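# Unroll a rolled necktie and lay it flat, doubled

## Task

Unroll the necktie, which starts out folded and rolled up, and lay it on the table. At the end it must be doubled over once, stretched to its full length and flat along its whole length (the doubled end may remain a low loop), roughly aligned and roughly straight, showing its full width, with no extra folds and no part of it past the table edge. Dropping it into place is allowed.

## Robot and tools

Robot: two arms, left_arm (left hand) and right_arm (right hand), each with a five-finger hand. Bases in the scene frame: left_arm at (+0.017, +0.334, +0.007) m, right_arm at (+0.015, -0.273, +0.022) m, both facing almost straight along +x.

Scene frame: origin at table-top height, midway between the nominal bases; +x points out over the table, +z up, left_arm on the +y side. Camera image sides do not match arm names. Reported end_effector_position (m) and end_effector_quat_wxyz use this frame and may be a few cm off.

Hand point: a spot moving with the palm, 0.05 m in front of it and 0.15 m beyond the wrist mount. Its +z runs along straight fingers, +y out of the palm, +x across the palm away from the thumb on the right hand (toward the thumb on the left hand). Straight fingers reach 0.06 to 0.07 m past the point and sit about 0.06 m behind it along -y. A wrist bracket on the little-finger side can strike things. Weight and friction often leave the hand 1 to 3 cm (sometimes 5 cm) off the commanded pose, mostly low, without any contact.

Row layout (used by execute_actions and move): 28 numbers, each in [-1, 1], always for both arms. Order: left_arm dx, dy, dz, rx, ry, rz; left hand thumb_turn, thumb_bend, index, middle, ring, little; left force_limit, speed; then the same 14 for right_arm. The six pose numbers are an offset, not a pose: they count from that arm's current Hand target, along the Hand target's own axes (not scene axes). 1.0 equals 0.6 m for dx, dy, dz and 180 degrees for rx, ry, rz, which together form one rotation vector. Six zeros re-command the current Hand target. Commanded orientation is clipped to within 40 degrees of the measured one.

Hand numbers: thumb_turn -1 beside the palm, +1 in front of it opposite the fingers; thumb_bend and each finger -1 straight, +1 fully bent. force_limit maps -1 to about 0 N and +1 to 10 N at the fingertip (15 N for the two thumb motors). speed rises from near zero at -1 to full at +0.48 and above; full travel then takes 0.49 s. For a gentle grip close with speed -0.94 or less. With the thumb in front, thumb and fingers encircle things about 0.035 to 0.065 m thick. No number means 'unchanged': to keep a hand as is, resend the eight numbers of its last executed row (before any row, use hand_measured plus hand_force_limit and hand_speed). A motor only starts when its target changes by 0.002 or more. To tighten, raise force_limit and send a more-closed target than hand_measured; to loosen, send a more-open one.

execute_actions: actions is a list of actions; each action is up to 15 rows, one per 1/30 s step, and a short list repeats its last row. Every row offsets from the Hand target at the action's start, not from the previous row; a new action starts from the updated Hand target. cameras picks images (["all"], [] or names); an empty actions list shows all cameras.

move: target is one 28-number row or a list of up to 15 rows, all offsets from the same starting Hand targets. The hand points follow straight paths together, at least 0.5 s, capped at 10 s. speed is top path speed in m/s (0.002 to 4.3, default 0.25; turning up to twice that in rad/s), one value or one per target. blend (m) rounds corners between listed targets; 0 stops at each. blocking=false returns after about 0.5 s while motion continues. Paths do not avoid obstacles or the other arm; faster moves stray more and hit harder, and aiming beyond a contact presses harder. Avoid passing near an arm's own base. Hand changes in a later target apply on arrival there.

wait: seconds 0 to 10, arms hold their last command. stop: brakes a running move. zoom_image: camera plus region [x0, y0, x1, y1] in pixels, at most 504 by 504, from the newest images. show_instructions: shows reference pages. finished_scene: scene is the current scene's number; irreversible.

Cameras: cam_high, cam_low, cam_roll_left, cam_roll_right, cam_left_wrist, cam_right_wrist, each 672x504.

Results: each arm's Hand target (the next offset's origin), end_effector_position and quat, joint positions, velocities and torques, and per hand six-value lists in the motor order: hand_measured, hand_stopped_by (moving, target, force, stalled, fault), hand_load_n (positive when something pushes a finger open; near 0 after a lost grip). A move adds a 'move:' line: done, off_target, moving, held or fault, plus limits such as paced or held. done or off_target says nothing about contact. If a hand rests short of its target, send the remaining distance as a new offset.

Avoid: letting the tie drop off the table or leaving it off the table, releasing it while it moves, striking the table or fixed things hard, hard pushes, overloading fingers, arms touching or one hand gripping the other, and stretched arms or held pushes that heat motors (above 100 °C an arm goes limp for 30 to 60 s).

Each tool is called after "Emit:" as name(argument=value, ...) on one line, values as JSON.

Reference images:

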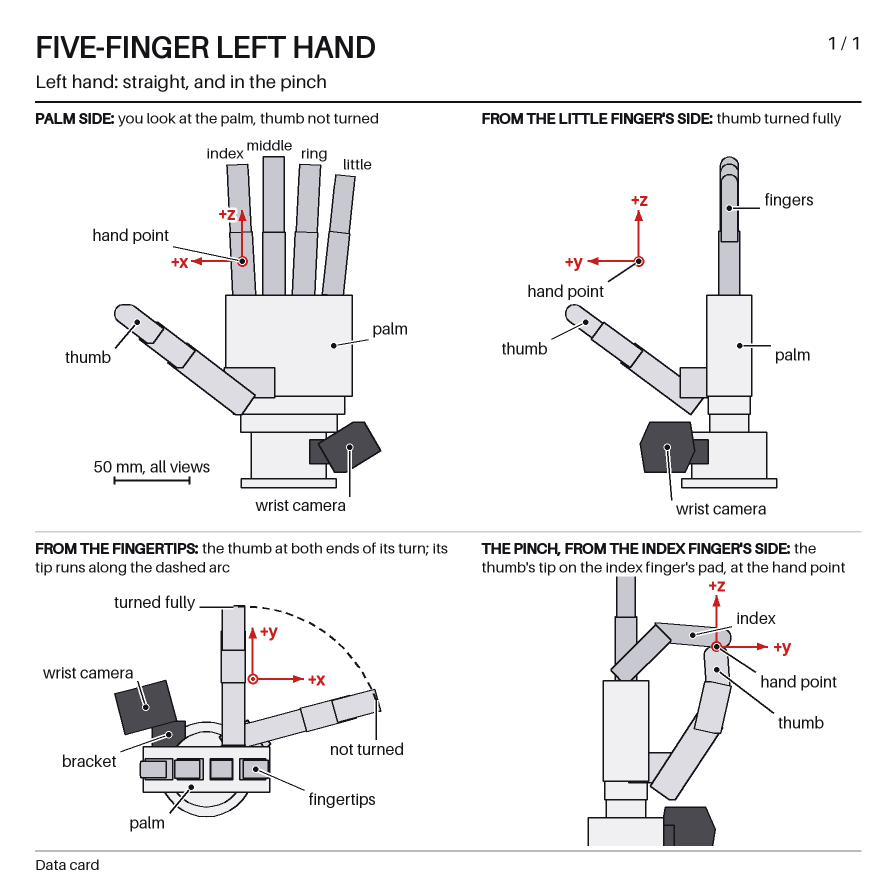

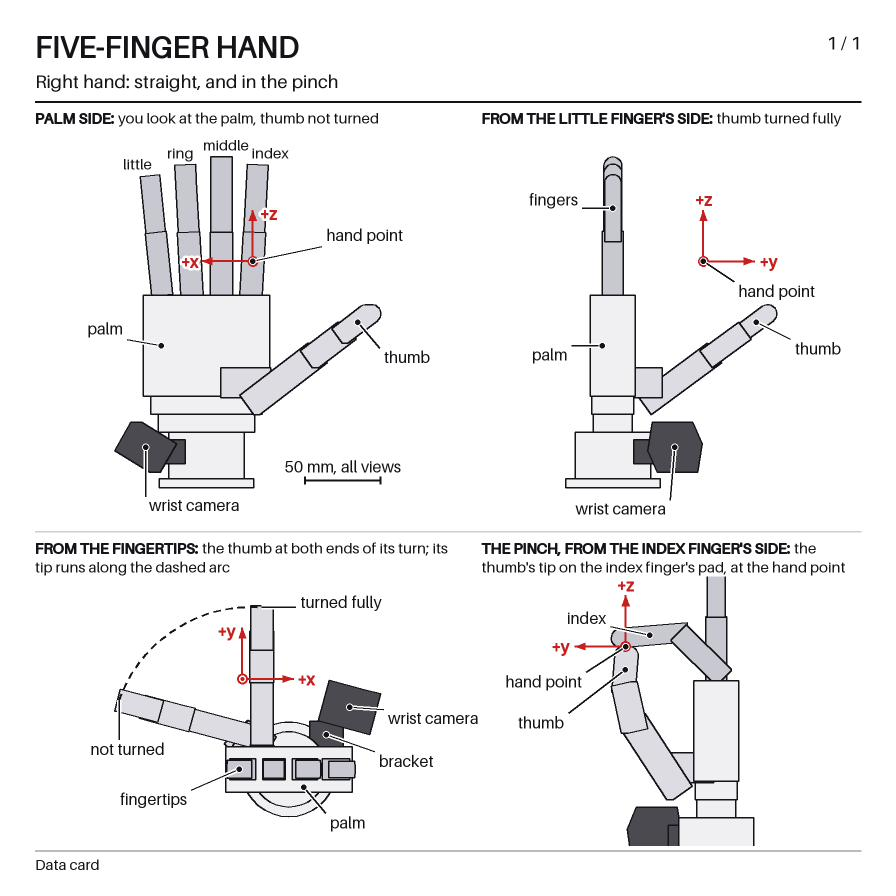

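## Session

Emit:
execute_actions(actions=[])

Emit:
zoom_image(camera="cam_high", region=[200, 40, 420, 370])

Scene clock: 0.00 s.
left_arm: end_effector_position=(+0.9631, +0.2341, +0.1870) hand_measured=(-1.000, -1.000, -1.000, -1.000, -1.000, -1.000) hand_load_n=(+0.0, +0.0, +0.0, -0.5, +0.0, +0.0) hand_stopped_by=(target, target, target, target, target, target) hand_force_limit=0.00 hand_speed=-0.80 end_effector_quat_wxyz=(-0.303, +0.674, -0.407, +0.537) | right_arm: end_effector_position=(+0.8589, -0.1475, +0.1508) hand_measured=(-1.000, -1.000, -1.000, -1.000, -1.000, -1.000) hand_load_n=(+0.0, +0.0, +0.0, +0.0, +0.0, +0.0) hand_stopped_by=(target, target, target, target, target, target) hand_force_limit=0.00 hand_speed=-0.80 end_effector_quat_wxyz=(-0.536, +0.684, -0.207, +0.451)
Joint positions: left_arm=[-0.053 2.301 2.072 -0.014 -0.019 -0.519] | right_arm=[0.043 2.162 1.594 0.544 -0.553 -0.418]
Joint velocities: within noise
Joint torques (N m): no reading
Motor temperatures (°C): left_arm=[27 35 27 23 24 24] | right_arm=[24 32 22 24 23 22]
Heat: left arm: hottest shoulder 35 °C; right arm: hottest shoulder 32 °C.
Hand target: left_arm +0.9680, +0.2338, +0.1865; -0.304, +0.672, -0.405, +0.540 | right_arm +0.8648, -0.1474, +0.1593; -0.538, +0.679, -0.201, +0.457
camera_calibration:
cam_left_wrist: T_world_to_cam=[[0.256032, 0.206756, 0.944298, -0.466476], [-0.481242, -0.819939, 0.310009, 0.59646], [0.838364, -0.533808, -0.110431, -0.547447], [0, 0, 0, 1]] pos_world=[0.865434, 0.293276, 0.195129]
cam_right_wrist: T_world_to_cam=[[0.363309, -0.50989, -0.779756, -0.266387], [-0.810102, 0.24048, -0.5347, 0.805201], [0.460154, 0.825943, -0.325694, -0.107024], [0, 0, 0, 1]] pos_world=[0.798323, -0.241068, 0.187967]

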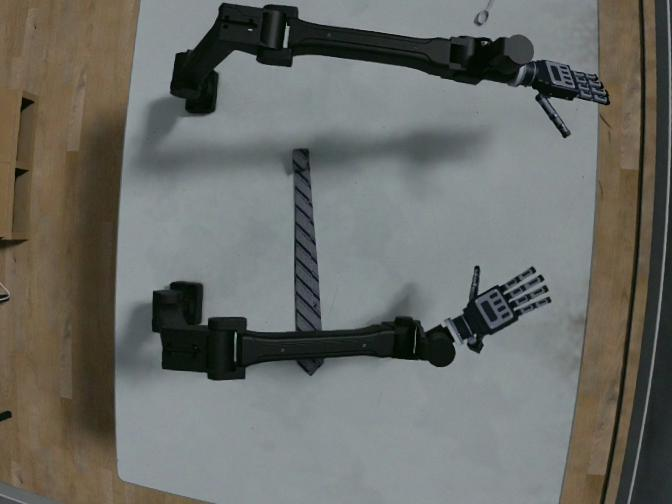

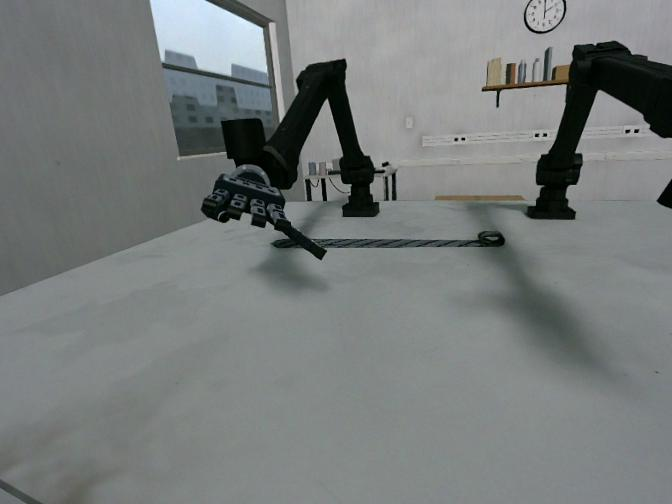

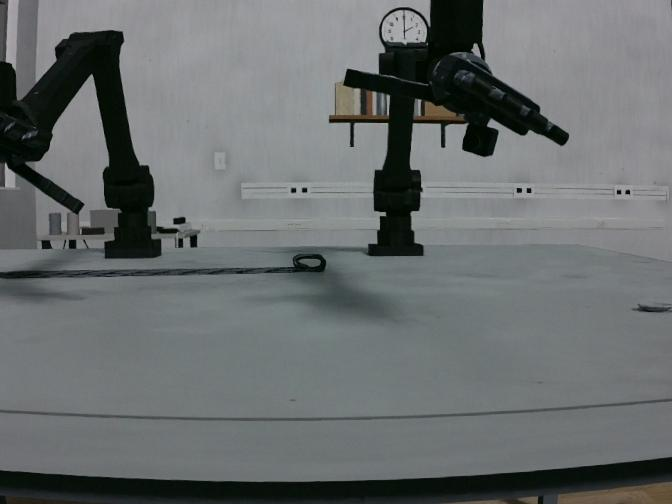

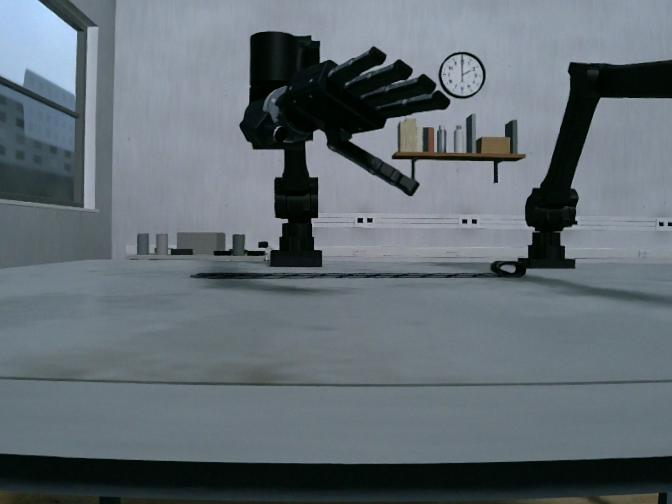

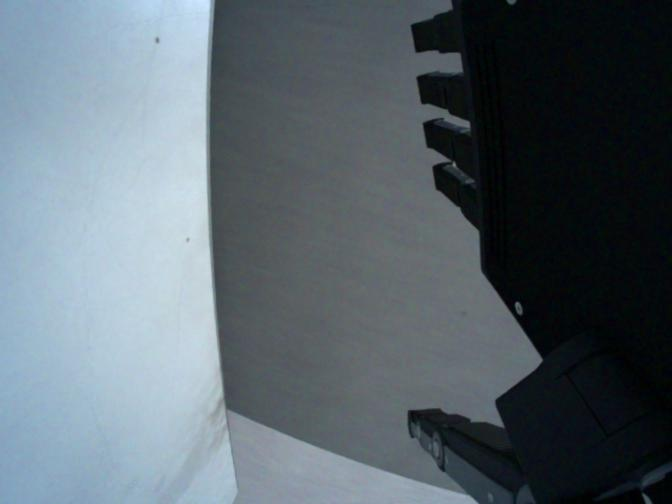

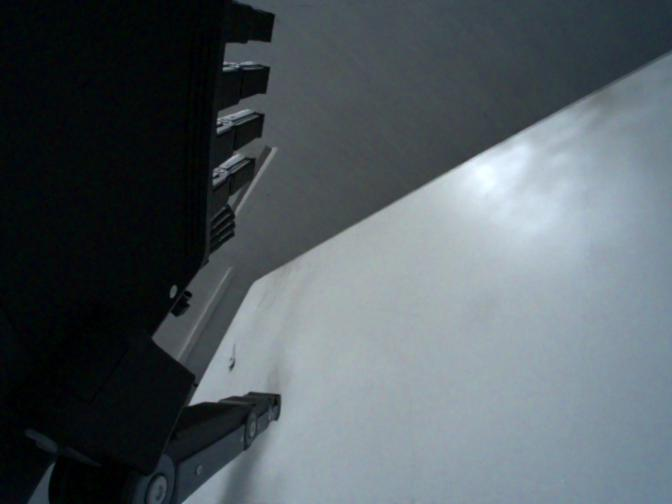

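Scaled by 1.527 from the camera's 672x504 image, which has a finer 960x720 frame.

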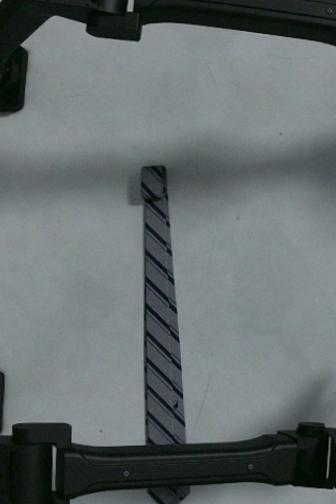

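Emit:
move(target=[0.03,-0.065,-0.733,-0.414,-0.116,0.131,-1,-1,-1,-1,-1,-1,0,-0.8,0,0,0,0,0,0,-1,-1,-1,-1,-1,-1,0,-0.8], speed=0.35, cameras=["cam_roll_right"])

Scene clock: 21.07 s.
left_arm: end_effector_position=(+0.5523, +0.2554, +0.3446) hand_measured=(-1.000, -1.000, -1.000, -1.000, -1.000, -1.000) hand_load_n=(+0.0, +0.0, +0.0, +0.0, +0.0, +0.0) hand_stopped_by=(target, target, target, target, target, target) hand_force_limit=0.00 hand_speed=-0.80 end_effector_quat_wxyz=(-0.069, +0.715, -0.689, +0.096) | right_arm: end_effector_position=(+0.8589, -0.1475, +0.1508) hand_measured=(-1.000, -1.000, -1.000, -1.000, -1.000, -1.000) hand_load_n=(+0.0, +0.5, +0.0, +0.0, +0.0, +0.0) hand_stopped_by=(target, target, target, target, target, target) hand_force_limit=0.00 hand_speed=-0.80 end_effector_quat_wxyz=(-0.536, +0.684, -0.207, +0.451)
Joint positions: left_arm=[-0.074 1.792 2.129 -1.672 0.017 -0.108] | right_arm=[0.043 2.162 1.594 0.544 -0.553 -0.418]
Joint torques (N m): left_arm=[-0.79 -15.5 6.53 0.16 -0.09 0.2] | right_arm=[1.08 -19.14 8.83 2.39 0.03 -0.08]
Motor temperatures (°C): left_arm=[27 38 32 23 24 24] | right_arm=[24 33 23 24 23 22]
Heat: left arm: hottest shoulder 38 °C; right arm: hottest shoulder 33 °C.
Hand target: left_arm +0.5504, +0.2495, +0.3301; +0.000, +0.707, -0.707, -0.001 | right_arm +0.8648, -0.1474, +0.1593; -0.538, +0.679, -0.201, +0.457
Off the commanded pose: left_arm 0.016 m, 14 deg | right_arm 0.010 m, 1 deg.
joint sent to its limit (left arm) — joint 4 (wrist pitch), lower limit. The joint targets are off in orientation, not in position.
move: off_target (left_arm)
Images, in order (width x height): cam_roll_right 672x504.

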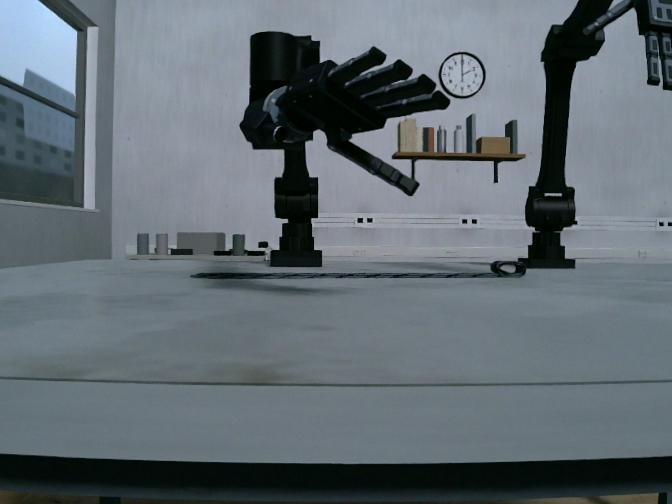

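Emit:
move(target=[0.217,0.417,0.267,0,0,0.5,-1,-1,-1,-1,-1,-1,0,-0.8,0,0,0,0,0,0,-1,-1,-1,-1,-1,-1,0,-0.8], speed=0.3, cameras=["cam_roll_right","cam_high"])

Emit:
zoom_image(camera="cam_roll_right", region=[440, 190, 560, 290])

Scene clock: 28.77 s.
left_arm: end_effector_position=(+0.3024, +0.1188, +0.1709) hand_measured=(-1.000, -1.000, -1.000, -1.000, -1.000, -1.000) hand_load_n=(+0.0, +0.0, +0.0, +0.0, +0.0, +0.0) hand_stopped_by=(target, target, target, target, target, target) hand_force_limit=0.00 hand_speed=-0.80 end_effector_quat_wxyz=(-0.005, -0.009, +1.000, +0.003) | right_arm: end_effector_position=(+0.8589, -0.1475, +0.1508) hand_measured=(-1.000, -1.000, -1.000, -1.000, -1.000, -1.000) hand_load_n=(+0.0, +0.0, +0.0, +0.0, -0.5, +0.0) hand_stopped_by=(target, target, target, target, target, target) hand_force_limit=0.00 hand_speed=-0.80 end_effector_quat_wxyz=(-0.536, +0.684, -0.207, +0.451)
Joint positions: left_arm=[-0.716 1.466 1.248 -1.364 0.001 0.84] | right_arm=[0.043 2.162 1.594 0.544 -0.553 -0.418]
Joint torques (N m): left_arm=[-0.26 -12.51 6.48 0.36 -0.12 0.2] | right_arm=[1.14 -19.08 8.84 2.4 0.02 -0.08]
Heat: left arm: hottest shoulder 38 °C; right arm: hottest shoulder 33 °C.
Hand target: left_arm +0.2997, +0.1199, +0.1702; -0.001, +0.000, +1.000, +0.001 | right_arm +0.8648, -0.1474, +0.1593; -0.538, +0.679, -0.201, +0.457
Off the commanded pose: left_arm 0.003 m, 1 deg | right_arm 0.010 m, 1 deg.
move: done
Images, in order (width x height): cam_high 672x504, cam_roll_right 672x504.

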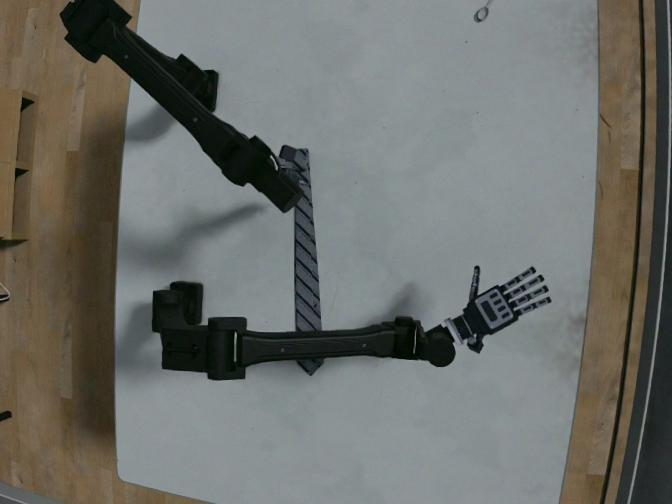

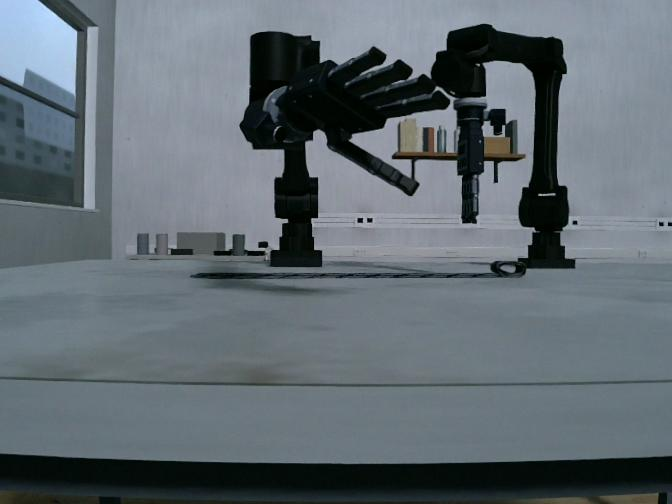

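Scaled by 4.200 from the camera's 672x504 image, which has a finer 960x720 frame.

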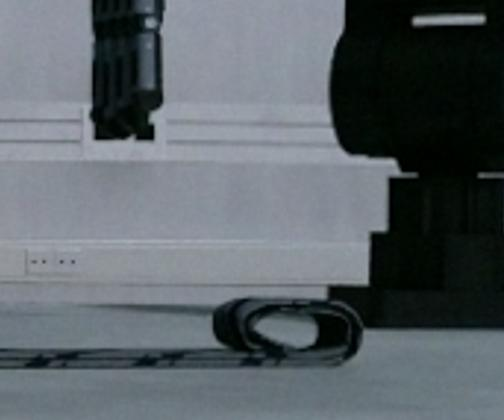

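Emit:
move(target=[[0,0,0.155,0,0,0,-1,-1,-1,-1,-1,-1,0,-0.8,0,0,0,0,0,0,-1,-1,-1,-1,-1,-1,0,-0.8],[0,0.17,0.155,0,0,0,-1,-1,-1,-1,-1,-1,0,-0.8,0,0,0,0,0,0,-1,-1,-1,-1,-1,-1,0,-0.8]], speed=0.12, cameras=["cam_roll_right","cam_high"])

Emit:
zoom_image(camera="cam_roll_right", region=[470, 190, 590, 290])

Scene clock: 35.83 s.
left_arm: end_effector_position=(+0.3008, +0.2172, +0.0795) hand_measured=(-1.000, -1.000, -1.000, -1.000, -1.000, -1.000) hand_load_n=(+0.0, +0.0, +0.0, +0.0, +0.0, +0.0) hand_stopped_by=(target, target, target, target, target, target) hand_force_limit=0.00 hand_speed=-0.80 end_effector_quat_wxyz=(-0.003, -0.001, +1.000, +0.003) | right_arm: end_effector_position=(+0.8589, -0.1475, +0.1508) hand_measured=(-1.000, -1.000, -1.000, -1.000, -1.000, -1.000) hand_load_n=(-0.5, +0.0, +0.0, +0.0, +0.0, +0.0) hand_stopped_by=(target, target, target, target, target, target) hand_force_limit=0.00 hand_speed=-0.80 end_effector_quat_wxyz=(-0.536, +0.684, -0.207, +0.451)
Joint positions: left_arm=[-0.516 1.398 0.922 -1.103 -0.002 1.057] | right_arm=[0.043 2.162 1.594 0.544 -0.553 -0.418]
Joint torques (N m): left_arm=[1.03 -9.99 5.78 0.4 -0.03 0.21] | right_arm=[1.14 -19.08 8.83 2.4 0.02 -0.07]
Heat: left arm: hottest shoulder 37 °C; right arm: hottest shoulder 34 °C.
Hand target: left_arm +0.2997, +0.2221, +0.0774; -0.001, +0.000, +1.000, +0.001 | right_arm +0.8648, -0.1474, +0.1593; -0.538, +0.679, -0.201, +0.457
Off the commanded pose: left_arm 0.005 m, 0 deg | right_arm 0.010 m, 1 deg.
move: done
Images, in order (width x height): cam_high 672x504, cam_roll_right 672x504.

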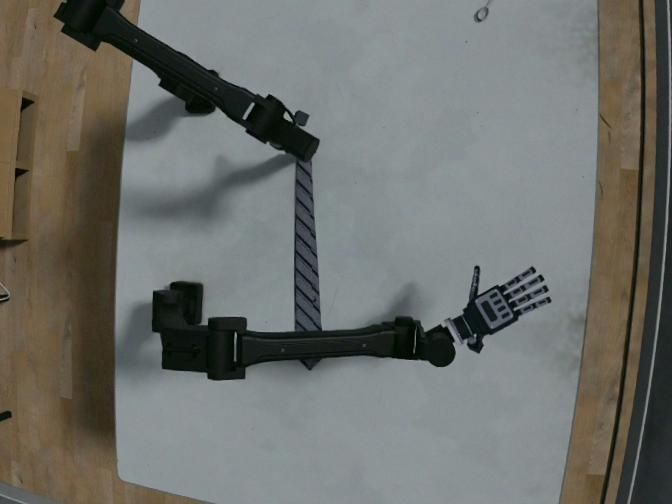

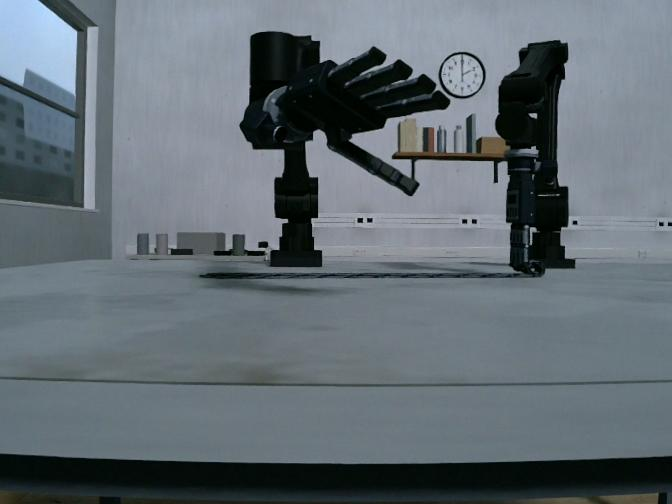

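Scaled by 4.200 from the camera's 672x504 image, which has a finer 960x720 frame.

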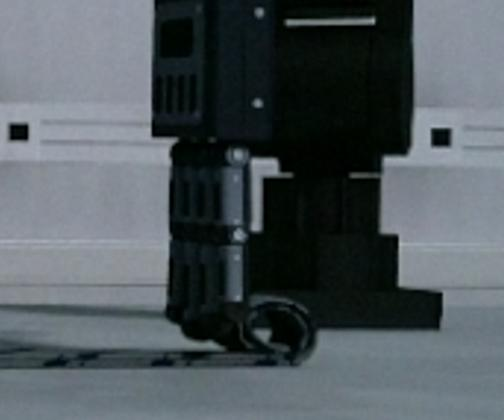

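Emit:
move(target=[0,0.13,0.006,0,0,0,-1,-1,-1,-1,-1,-1,0,-0.8,0,0,0,0,0,0,-1,-1,-1,-1,-1,-1,0,-0.8], speed=0.1, cameras=["cam_roll_right","cam_roll_left"])

Emit:
zoom_image(camera="cam_roll_right", region=[500, 190, 620, 290])

Emit:
zoom_image(camera="cam_roll_left", region=[280, 190, 460, 300])

Scene clock: 40.87 s.
left_arm: end_effector_position=(+0.3017, +0.2958, +0.0759) hand_measured=(-1.000, -1.000, -1.000, -1.000, -1.000, -1.000) hand_load_n=(+0.0, +0.0, +0.0, +0.0, +0.0, +0.0) hand_stopped_by=(target, target, target, target, target, target) hand_force_limit=0.00 hand_speed=-0.80 end_effector_quat_wxyz=(-0.005, -0.001, +1.000, +0.003) | right_arm: end_effector_position=(+0.8589, -0.1475, +0.1508) hand_measured=(-1.000, -1.000, -1.000, -1.000, -1.000, -1.000) hand_load_n=(+0.0, +0.0, +0.0, +0.0, +0.0, +0.0) hand_stopped_by=(target, target, target, target, target, target) hand_force_limit=0.00 hand_speed=-0.80 end_effector_quat_wxyz=(-0.536, +0.684, -0.207, +0.451)
Joint positions: left_arm=[-0.306 1.324 0.84 -1.097 -0.002 1.267] | right_arm=[0.043 2.162 1.594 0.544 -0.553 -0.418]
Joint torques (N m): left_arm=[0.97 -9.05 5.76 0.43 -0.05 0.21] | right_arm=[1.03 -19.08 8.83 2.4 0.03 -0.08]
Heat: left arm: hottest shoulder 37 °C; right arm: hottest shoulder 34 °C.
Hand target: left_arm +0.2997, +0.3000, +0.0740; -0.001, +0.000, +1.000, +0.001 | right_arm +0.8648, -0.1474, +0.1593; -0.538, +0.679, -0.201, +0.457
Off the commanded pose: left_arm 0.005 m, 0 deg | right_arm 0.010 m, 1 deg.
move: done
Images, in order (width x height): cam_roll_left 672x504, cam_roll_right 672x504.

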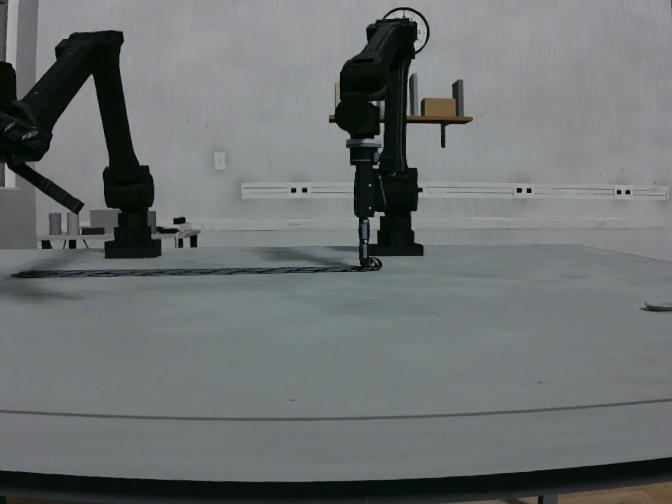

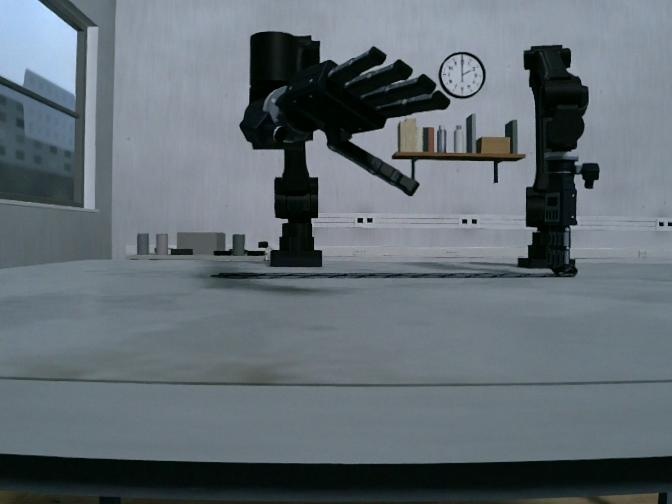

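Scaled by 4.200 from the camera's 672x504 image, which has a finer 960x720 frame.

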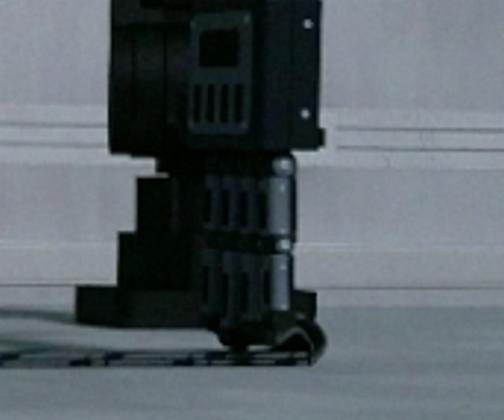

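Scaled by 2.800 from the camera's 672x504 image, which has a finer 960x720 frame.

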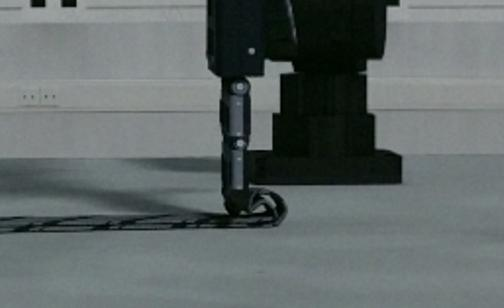

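Emit:
move(target=[0,0.15,0.002,0,0,0,-1,-1,-1,-1,-1,-1,0,-0.8,0,0,0,0,0,0,-1,-1,-1,-1,-1,-1,0,-0.8], speed=0.1, cameras=["cam_high","cam_roll_left"])

Emit:
zoom_image(camera="cam_roll_left", region=[300, 190, 480, 300])

Emit:
zoom_image(camera="cam_high", region=[250, 40, 360, 190])

Scene clock: 45.33 s.
left_arm: end_effector_position=(+0.3041, +0.3864, +0.0753) hand_measured=(-1.000, -1.000, -1.000, -1.000, -1.000, -1.000) hand_load_n=(+0.0, +0.0, +0.0, +0.0, +0.0, +0.0) hand_stopped_by=(target, target, target, target, target, target) hand_force_limit=0.00 hand_speed=-0.80 end_effector_quat_wxyz=(-0.003, -0.001, +1.000, +0.001) | right_arm: end_effector_position=(+0.8589, -0.1475, +0.1508) hand_measured=(-1.000, -1.000, -1.000, -1.000, -1.000, -1.000) hand_load_n=(+0.0, +0.0, +0.0, -0.5, +0.0, +0.0) hand_stopped_by=(target, target, target, target, target, target) hand_force_limit=0.00 hand_speed=-0.80 end_effector_quat_wxyz=(-0.536, +0.684, -0.207, +0.451)
Joint positions: left_arm=[-0.028 1.287 0.806 -1.096 -0.002 1.545] | right_arm=[0.043 2.162 1.594 0.544 -0.553 -0.418]
Joint torques (N m): left_arm=[1.08 -8.47 5.65 0.35 -0.08 0.19] | right_arm=[1.08 -19.08 8.83 2.43 0.02 -0.08]
Heat: left arm: hottest shoulder 37 °C; right arm: hottest shoulder 34 °C.
Hand target: left_arm +0.2998, +0.3901, +0.0730; -0.001, +0.000, +1.000, +0.001 | right_arm +0.8648, -0.1474, +0.1593; -0.538, +0.679, -0.201, +0.457
Off the commanded pose: left_arm 0.006 m, 0 deg | right_arm 0.010 m, 1 deg.
move: done
Images, in order (width x height): cam_high 672x504, cam_roll_left 672x504.

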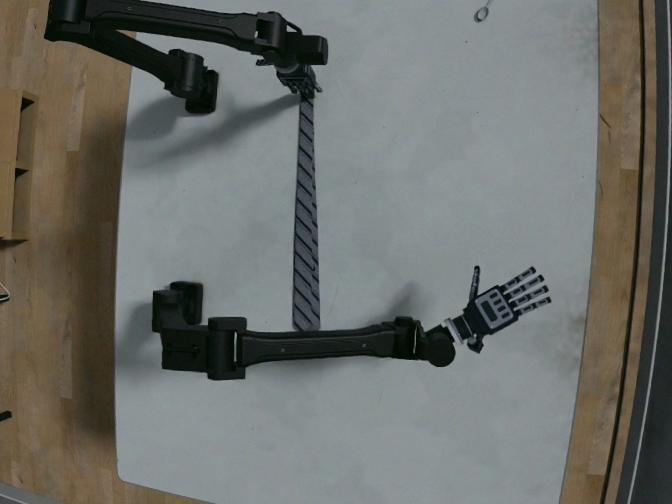

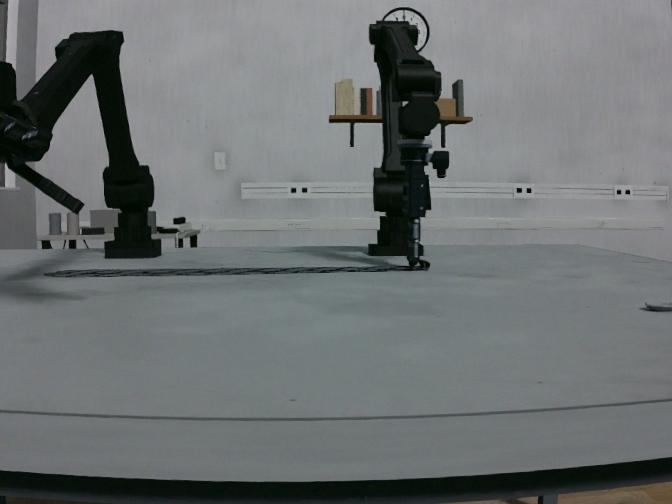

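Scaled by 2.800 from the camera's 672x504 image, which has a finer 960x720 frame.

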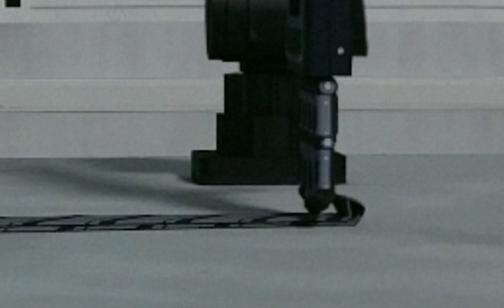

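Scaled by 3.360 from the camera's 672x504 image, which has a finer 960x720 frame.

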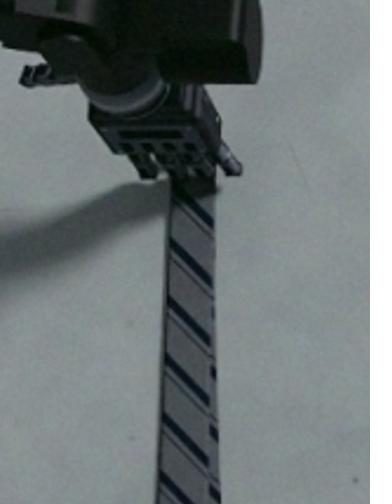

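Emit:
move(target=[[0,-0.02,-0.01,0,0,0,-1,-1,-1,-1,-1,-1,0,-0.8,0,0,0,0,0,0,-1,-1,-1,-1,-1,-1,0,-0.8],[0,-0.02,-0.15,0,0,0,-1,-1,-1,-1,-1,-1,0,-0.8,0,0,0,0,0,0,-1,-1,-1,-1,-1,-1,0,-0.8],[0.12,0.0,-0.2,0,0,0,-1,-1,-1,-1,-1,-1,0,-0.8,0,0,0,0,0,0,-1,-1,-1,-1,-1,-1,0,-0.8]], speed=0.2, cameras=["cam_high","cam_low","cam_roll_left"])

Emit:
zoom_image(camera="cam_roll_left", region=[340, 240, 460, 290])

Emit:
zoom_image(camera="cam_high", region=[270, 70, 340, 160])

Emit:
zoom_image(camera="cam_low", region=[270, 200, 600, 290])

Scene clock: 54.53 s.
left_arm: end_effector_position=(+0.2348, +0.3856, +0.2013) hand_measured=(-1.000, -1.000, -1.000, -1.000, -1.000, -1.000) hand_load_n=(+0.0, +0.0, +0.0, +0.0, +0.0, +0.0) hand_stopped_by=(target, target, target, target, target, target) hand_force_limit=0.00 hand_speed=-0.80 end_effector_quat_wxyz=(+0.017, +0.002, +1.000, +0.001) | right_arm: end_effector_position=(+0.8589, -0.1475, +0.1508) hand_measured=(-1.000, -1.000, -1.000, -1.000, -1.000, -1.000) hand_load_n=(-0.5, +0.0, +0.0, +0.0, +0.0, +0.0) hand_stopped_by=(target, target, target, target, target, target) hand_force_limit=0.00 hand_speed=-0.80 end_effector_quat_wxyz=(-0.536, +0.684, -0.207, +0.451)
Joint positions: left_arm=[-0.038 0.952 0.913 -1.497 -0.002 1.541] | right_arm=[0.043 2.162 1.594 0.544 -0.553 -0.418]
Joint torques (N m): left_arm=[1.44 -2.73 6.58 -0.36 -0.06 0.2] | right_arm=[1.14 -19.14 8.83 2.41 0.03 -0.08]
Heat: left arm: hottest shoulder 37 °C; right arm: hottest shoulder 35 °C.
Hand target: left_arm +0.2280, +0.3899, +0.1932; -0.001, +0.000, +1.000, +0.001 | right_arm +0.8648, -0.1474, +0.1593; -0.538, +0.679, -0.201, +0.457
Off the commanded pose: left_arm 0.011 m, 2 deg | right_arm 0.010 m, 1 deg.
move: off_target (left_arm)
Images, in order (width x height): cam_high 672x504, cam_low 672x504, cam_roll_left 672x504.

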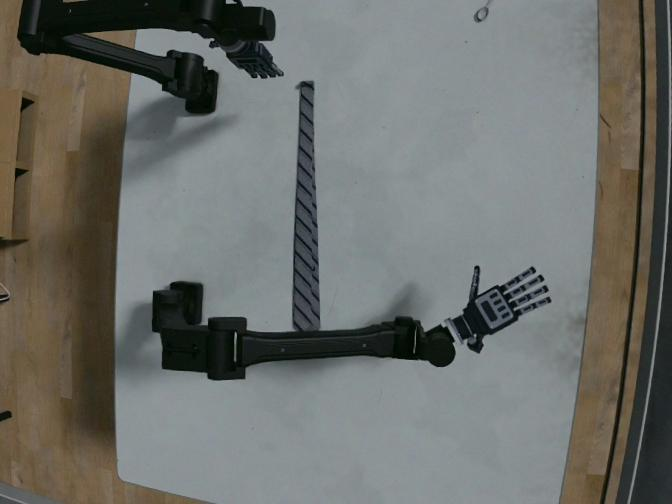

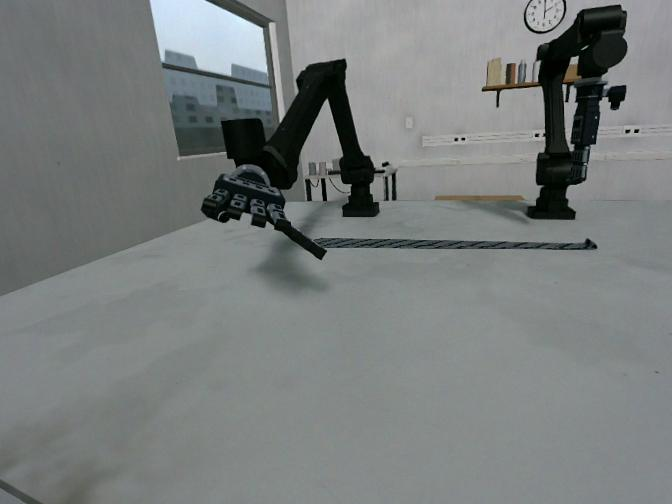

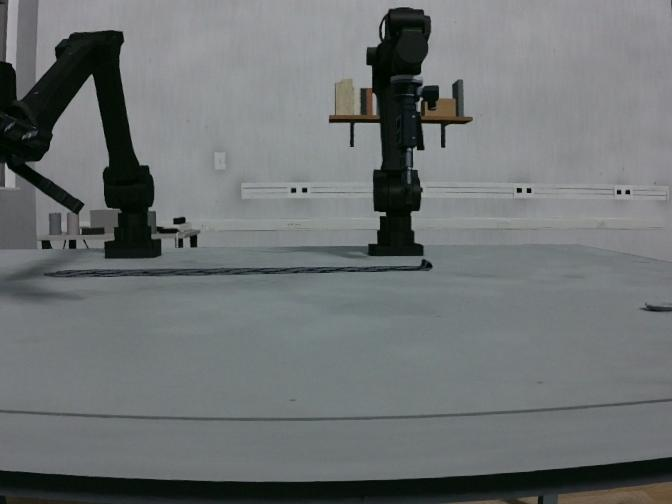

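Scaled by 4.200 from the camera's 672x504 image, which has a finer 960x720 frame.

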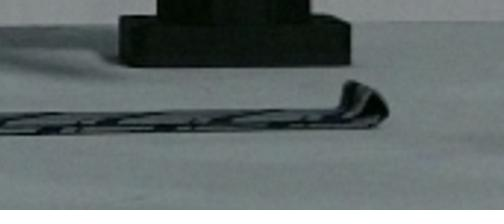

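Scaled by 5.600 from the camera's 672x504 image, which has a finer 960x720 frame.

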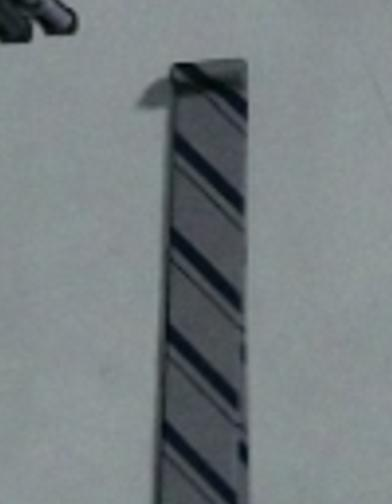

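Scaled by 1.527 from the camera's 672x504 image, which has a finer 960x720 frame.

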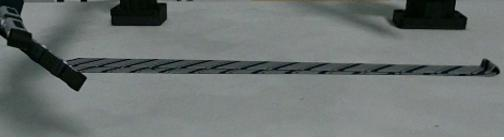

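Emit:
move(target=[[-0.12,-0.067,0.0,0,0,0,-1,-1,-1,-1,-1,-1,0,-0.8,0,0,0,0,0,0,-1,-1,-1,-1,-1,-1,0,-0.8],[-0.12,-0.067,0.183,0,0,0,-1,-1,-1,-1,-1,-1,0,-0.8,0,0,0,0,0,0,-1,-1,-1,-1,-1,-1,0,-0.8],[-0.12,0.083,0.183,0,0,0,-1,-1,-1,-1,-1,-1,0,-0.8,0,0,0,0,0,0,-1,-1,-1,-1,-1,-1,0,-0.8]], speed=[0.25,0.2,0.1], cameras=["cam_high","cam_roll_left"])

Emit:
zoom_image(camera="cam_roll_left", region=[360, 230, 480, 290])

Emit:
zoom_image(camera="cam_high", region=[270, 60, 340, 150])

Scene clock: 65.67 s.
left_arm: end_effector_position=(+0.3016, +0.4368, +0.0894) hand_measured=(-1.000, -1.000, -1.000, -1.000, -1.000, -1.000) hand_load_n=(+0.0, +0.0, +0.0, +0.0, +0.0, +0.0) hand_stopped_by=(target, target, target, target, target, target) hand_force_limit=0.00 hand_speed=-0.80 end_effector_quat_wxyz=(+0.003, -0.001, +1.000, +0.002) | right_arm: end_effector_position=(+0.8589, -0.1475, +0.1508) hand_measured=(-1.000, -1.000, -1.000, -1.000, -1.000, -1.000) hand_load_n=(+0.0, +0.0, -0.5, +0.0, +0.0, +0.0) hand_stopped_by=(target, target, target, target, target, target) hand_force_limit=0.00 hand_speed=-0.80 end_effector_quat_wxyz=(-0.536, +0.684, -0.207, +0.451)
Joint positions: left_arm=[0.131 1.258 0.823 -1.128 -0.003 1.703] | right_arm=[0.043 2.162 1.594 0.544 -0.553 -0.418]
Joint torques (N m): left_arm=[1.03 -6.53 6.42 0.44 -0.05 0.21] | right_arm=[1.14 -19.02 8.84 2.41 0.03 -0.08]
Heat: left arm: hottest shoulder 36 °C; right arm: hottest shoulder 35 °C.
Hand target: left_arm +0.2997, +0.4398, +0.0833; -0.001, +0.000, +1.000, +0.001 | right_arm +0.8648, -0.1474, +0.1593; -0.538, +0.679, -0.201, +0.457
Off the commanded pose: left_arm 0.007 m, 1 deg | right_arm 0.010 m, 1 deg.
move: done
Images, in order (width x height): cam_high 672x504, cam_roll_left 672x504.

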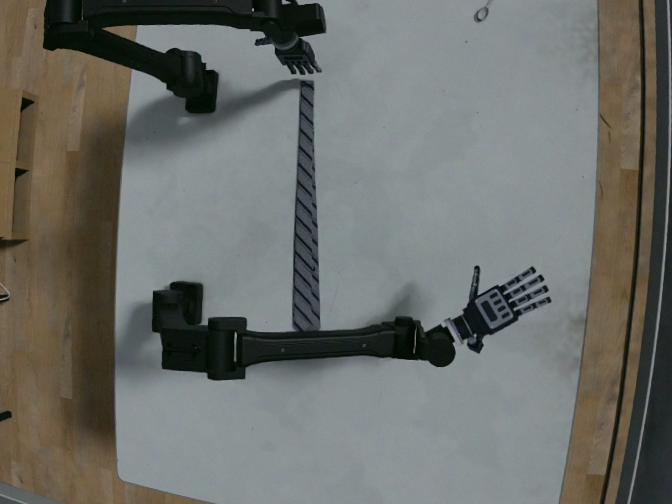

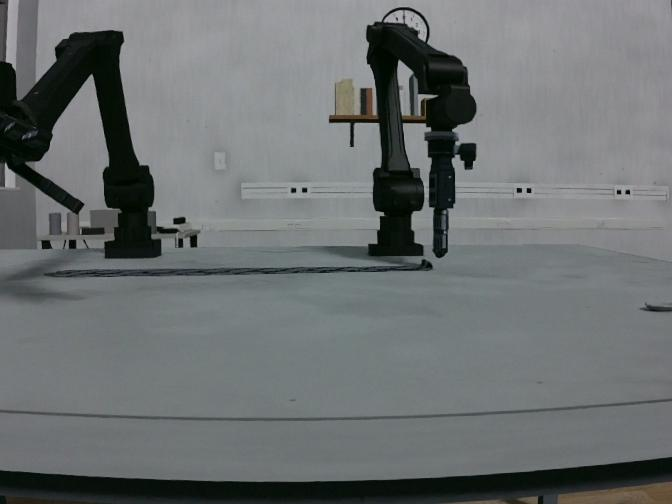

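Scaled by 4.200 from the camera's 672x504 image, which has a finer 960x720 frame.

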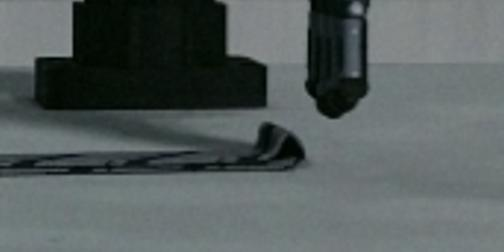

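Scaled by 5.600 from the camera's 672x504 image, which has a finer 960x720 frame.

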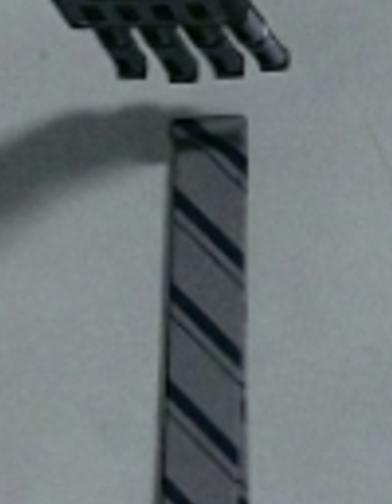

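Emit:
move(target=[[0,0,-0.1,0,0,0,-1,-1,-1,-1,-1,-1,0,-0.8,0,0,0,0,0,0,-1,-1,-1,-1,-1,-1,0,-0.8],[0,-0.15,-0.1,0,0,0,-1,-1,-1,-1,-1,-1,0,-0.8,0,0,0,0,0,0,-1,-1,-1,-1,-1,-1,0,-0.8],[0,-0.15,0.012,0,0,0,-1,-1,-1,-1,-1,-1,0,-0.8,0,0,0,0,0,0,-1,-1,-1,-1,-1,-1,0,-0.8],[0,0.01,0.012,0,0,0,-1,-1,-1,-1,-1,-1,0,-0.8,0,0,0,0,0,0,-1,-1,-1,-1,-1,-1,0,-0.8]], speed=[0.25,0.25,0.2,0.1], cameras=["cam_high","cam_roll_left"])

Emit:
zoom_image(camera="cam_roll_left", region=[360, 230, 480, 290])

Emit:
zoom_image(camera="cam_high", region=[270, 60, 340, 150])

Scene clock: 77.37 s.
left_arm: end_effector_position=(+0.3010, +0.4429, +0.0824) hand_measured=(-1.000, -1.000, -1.000, -1.000, -1.000, -1.000) hand_load_n=(+0.0, +0.0, +0.0, +0.0, +0.0, +0.0) hand_stopped_by=(target, target, target, target, target, target) hand_force_limit=0.00 hand_speed=-0.80 end_effector_quat_wxyz=(+0.004, -0.001, +1.000, +0.002) | right_arm: end_effector_position=(+0.8589, -0.1475, +0.1508) hand_measured=(-1.000, -1.000, -1.000, -1.000, -1.000, -1.000) hand_load_n=(-0.5, +0.0, +0.0, -0.5, +0.0, +0.0) hand_stopped_by=(target, target, target, target, target, target) hand_force_limit=0.00 hand_speed=-0.80 end_effector_quat_wxyz=(-0.536, +0.684, -0.207, +0.451)
Joint positions: left_arm=[0.15 1.268 0.811 -1.106 -0.003 1.722] | right_arm=[0.043 2.162 1.594 0.544 -0.553 -0.418]
Joint torques (N m): left_arm=[0.97 -6.24 6.52 0.46 -0.05 0.21] | right_arm=[1.08 -19.02 8.81 2.39 0.02 -0.08]
Heat: left arm: hottest shoulder 36 °C; right arm: hottest shoulder 35 °C.
Hand target: left_arm +0.2998, +0.4459, +0.0762; -0.001, +0.000, +1.000, +0.001 | right_arm +0.8648, -0.1474, +0.1593; -0.538, +0.679, -0.201, +0.457
Off the commanded pose: left_arm 0.007 m, 1 deg | right_arm 0.010 m, 1 deg.
move: done
Images, in order (width x height): cam_high 672x504, cam_roll_left 672x504.

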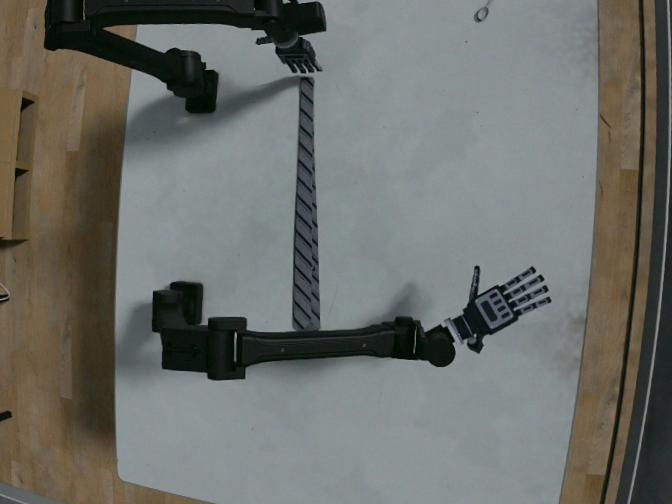

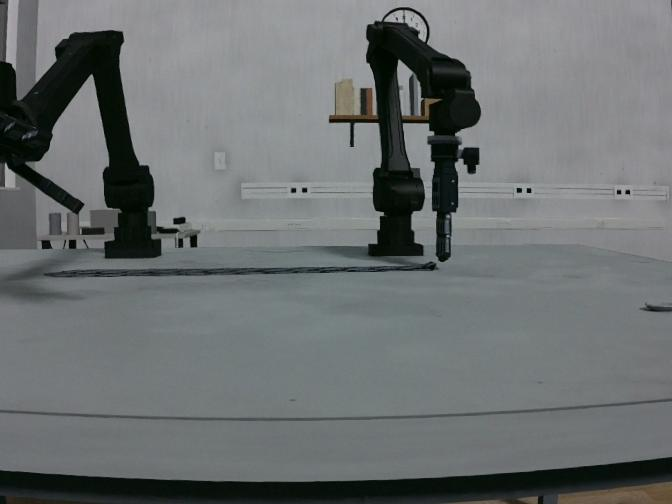

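Scaled by 4.200 from the camera's 672x504 image, which has a finer 960x720 frame.

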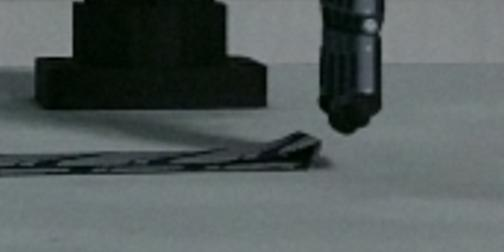

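Scaled by 5.600 from the camera's 672x504 image, which has a finer 960x720 frame.

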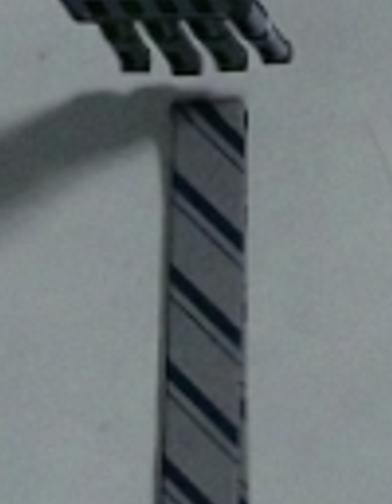

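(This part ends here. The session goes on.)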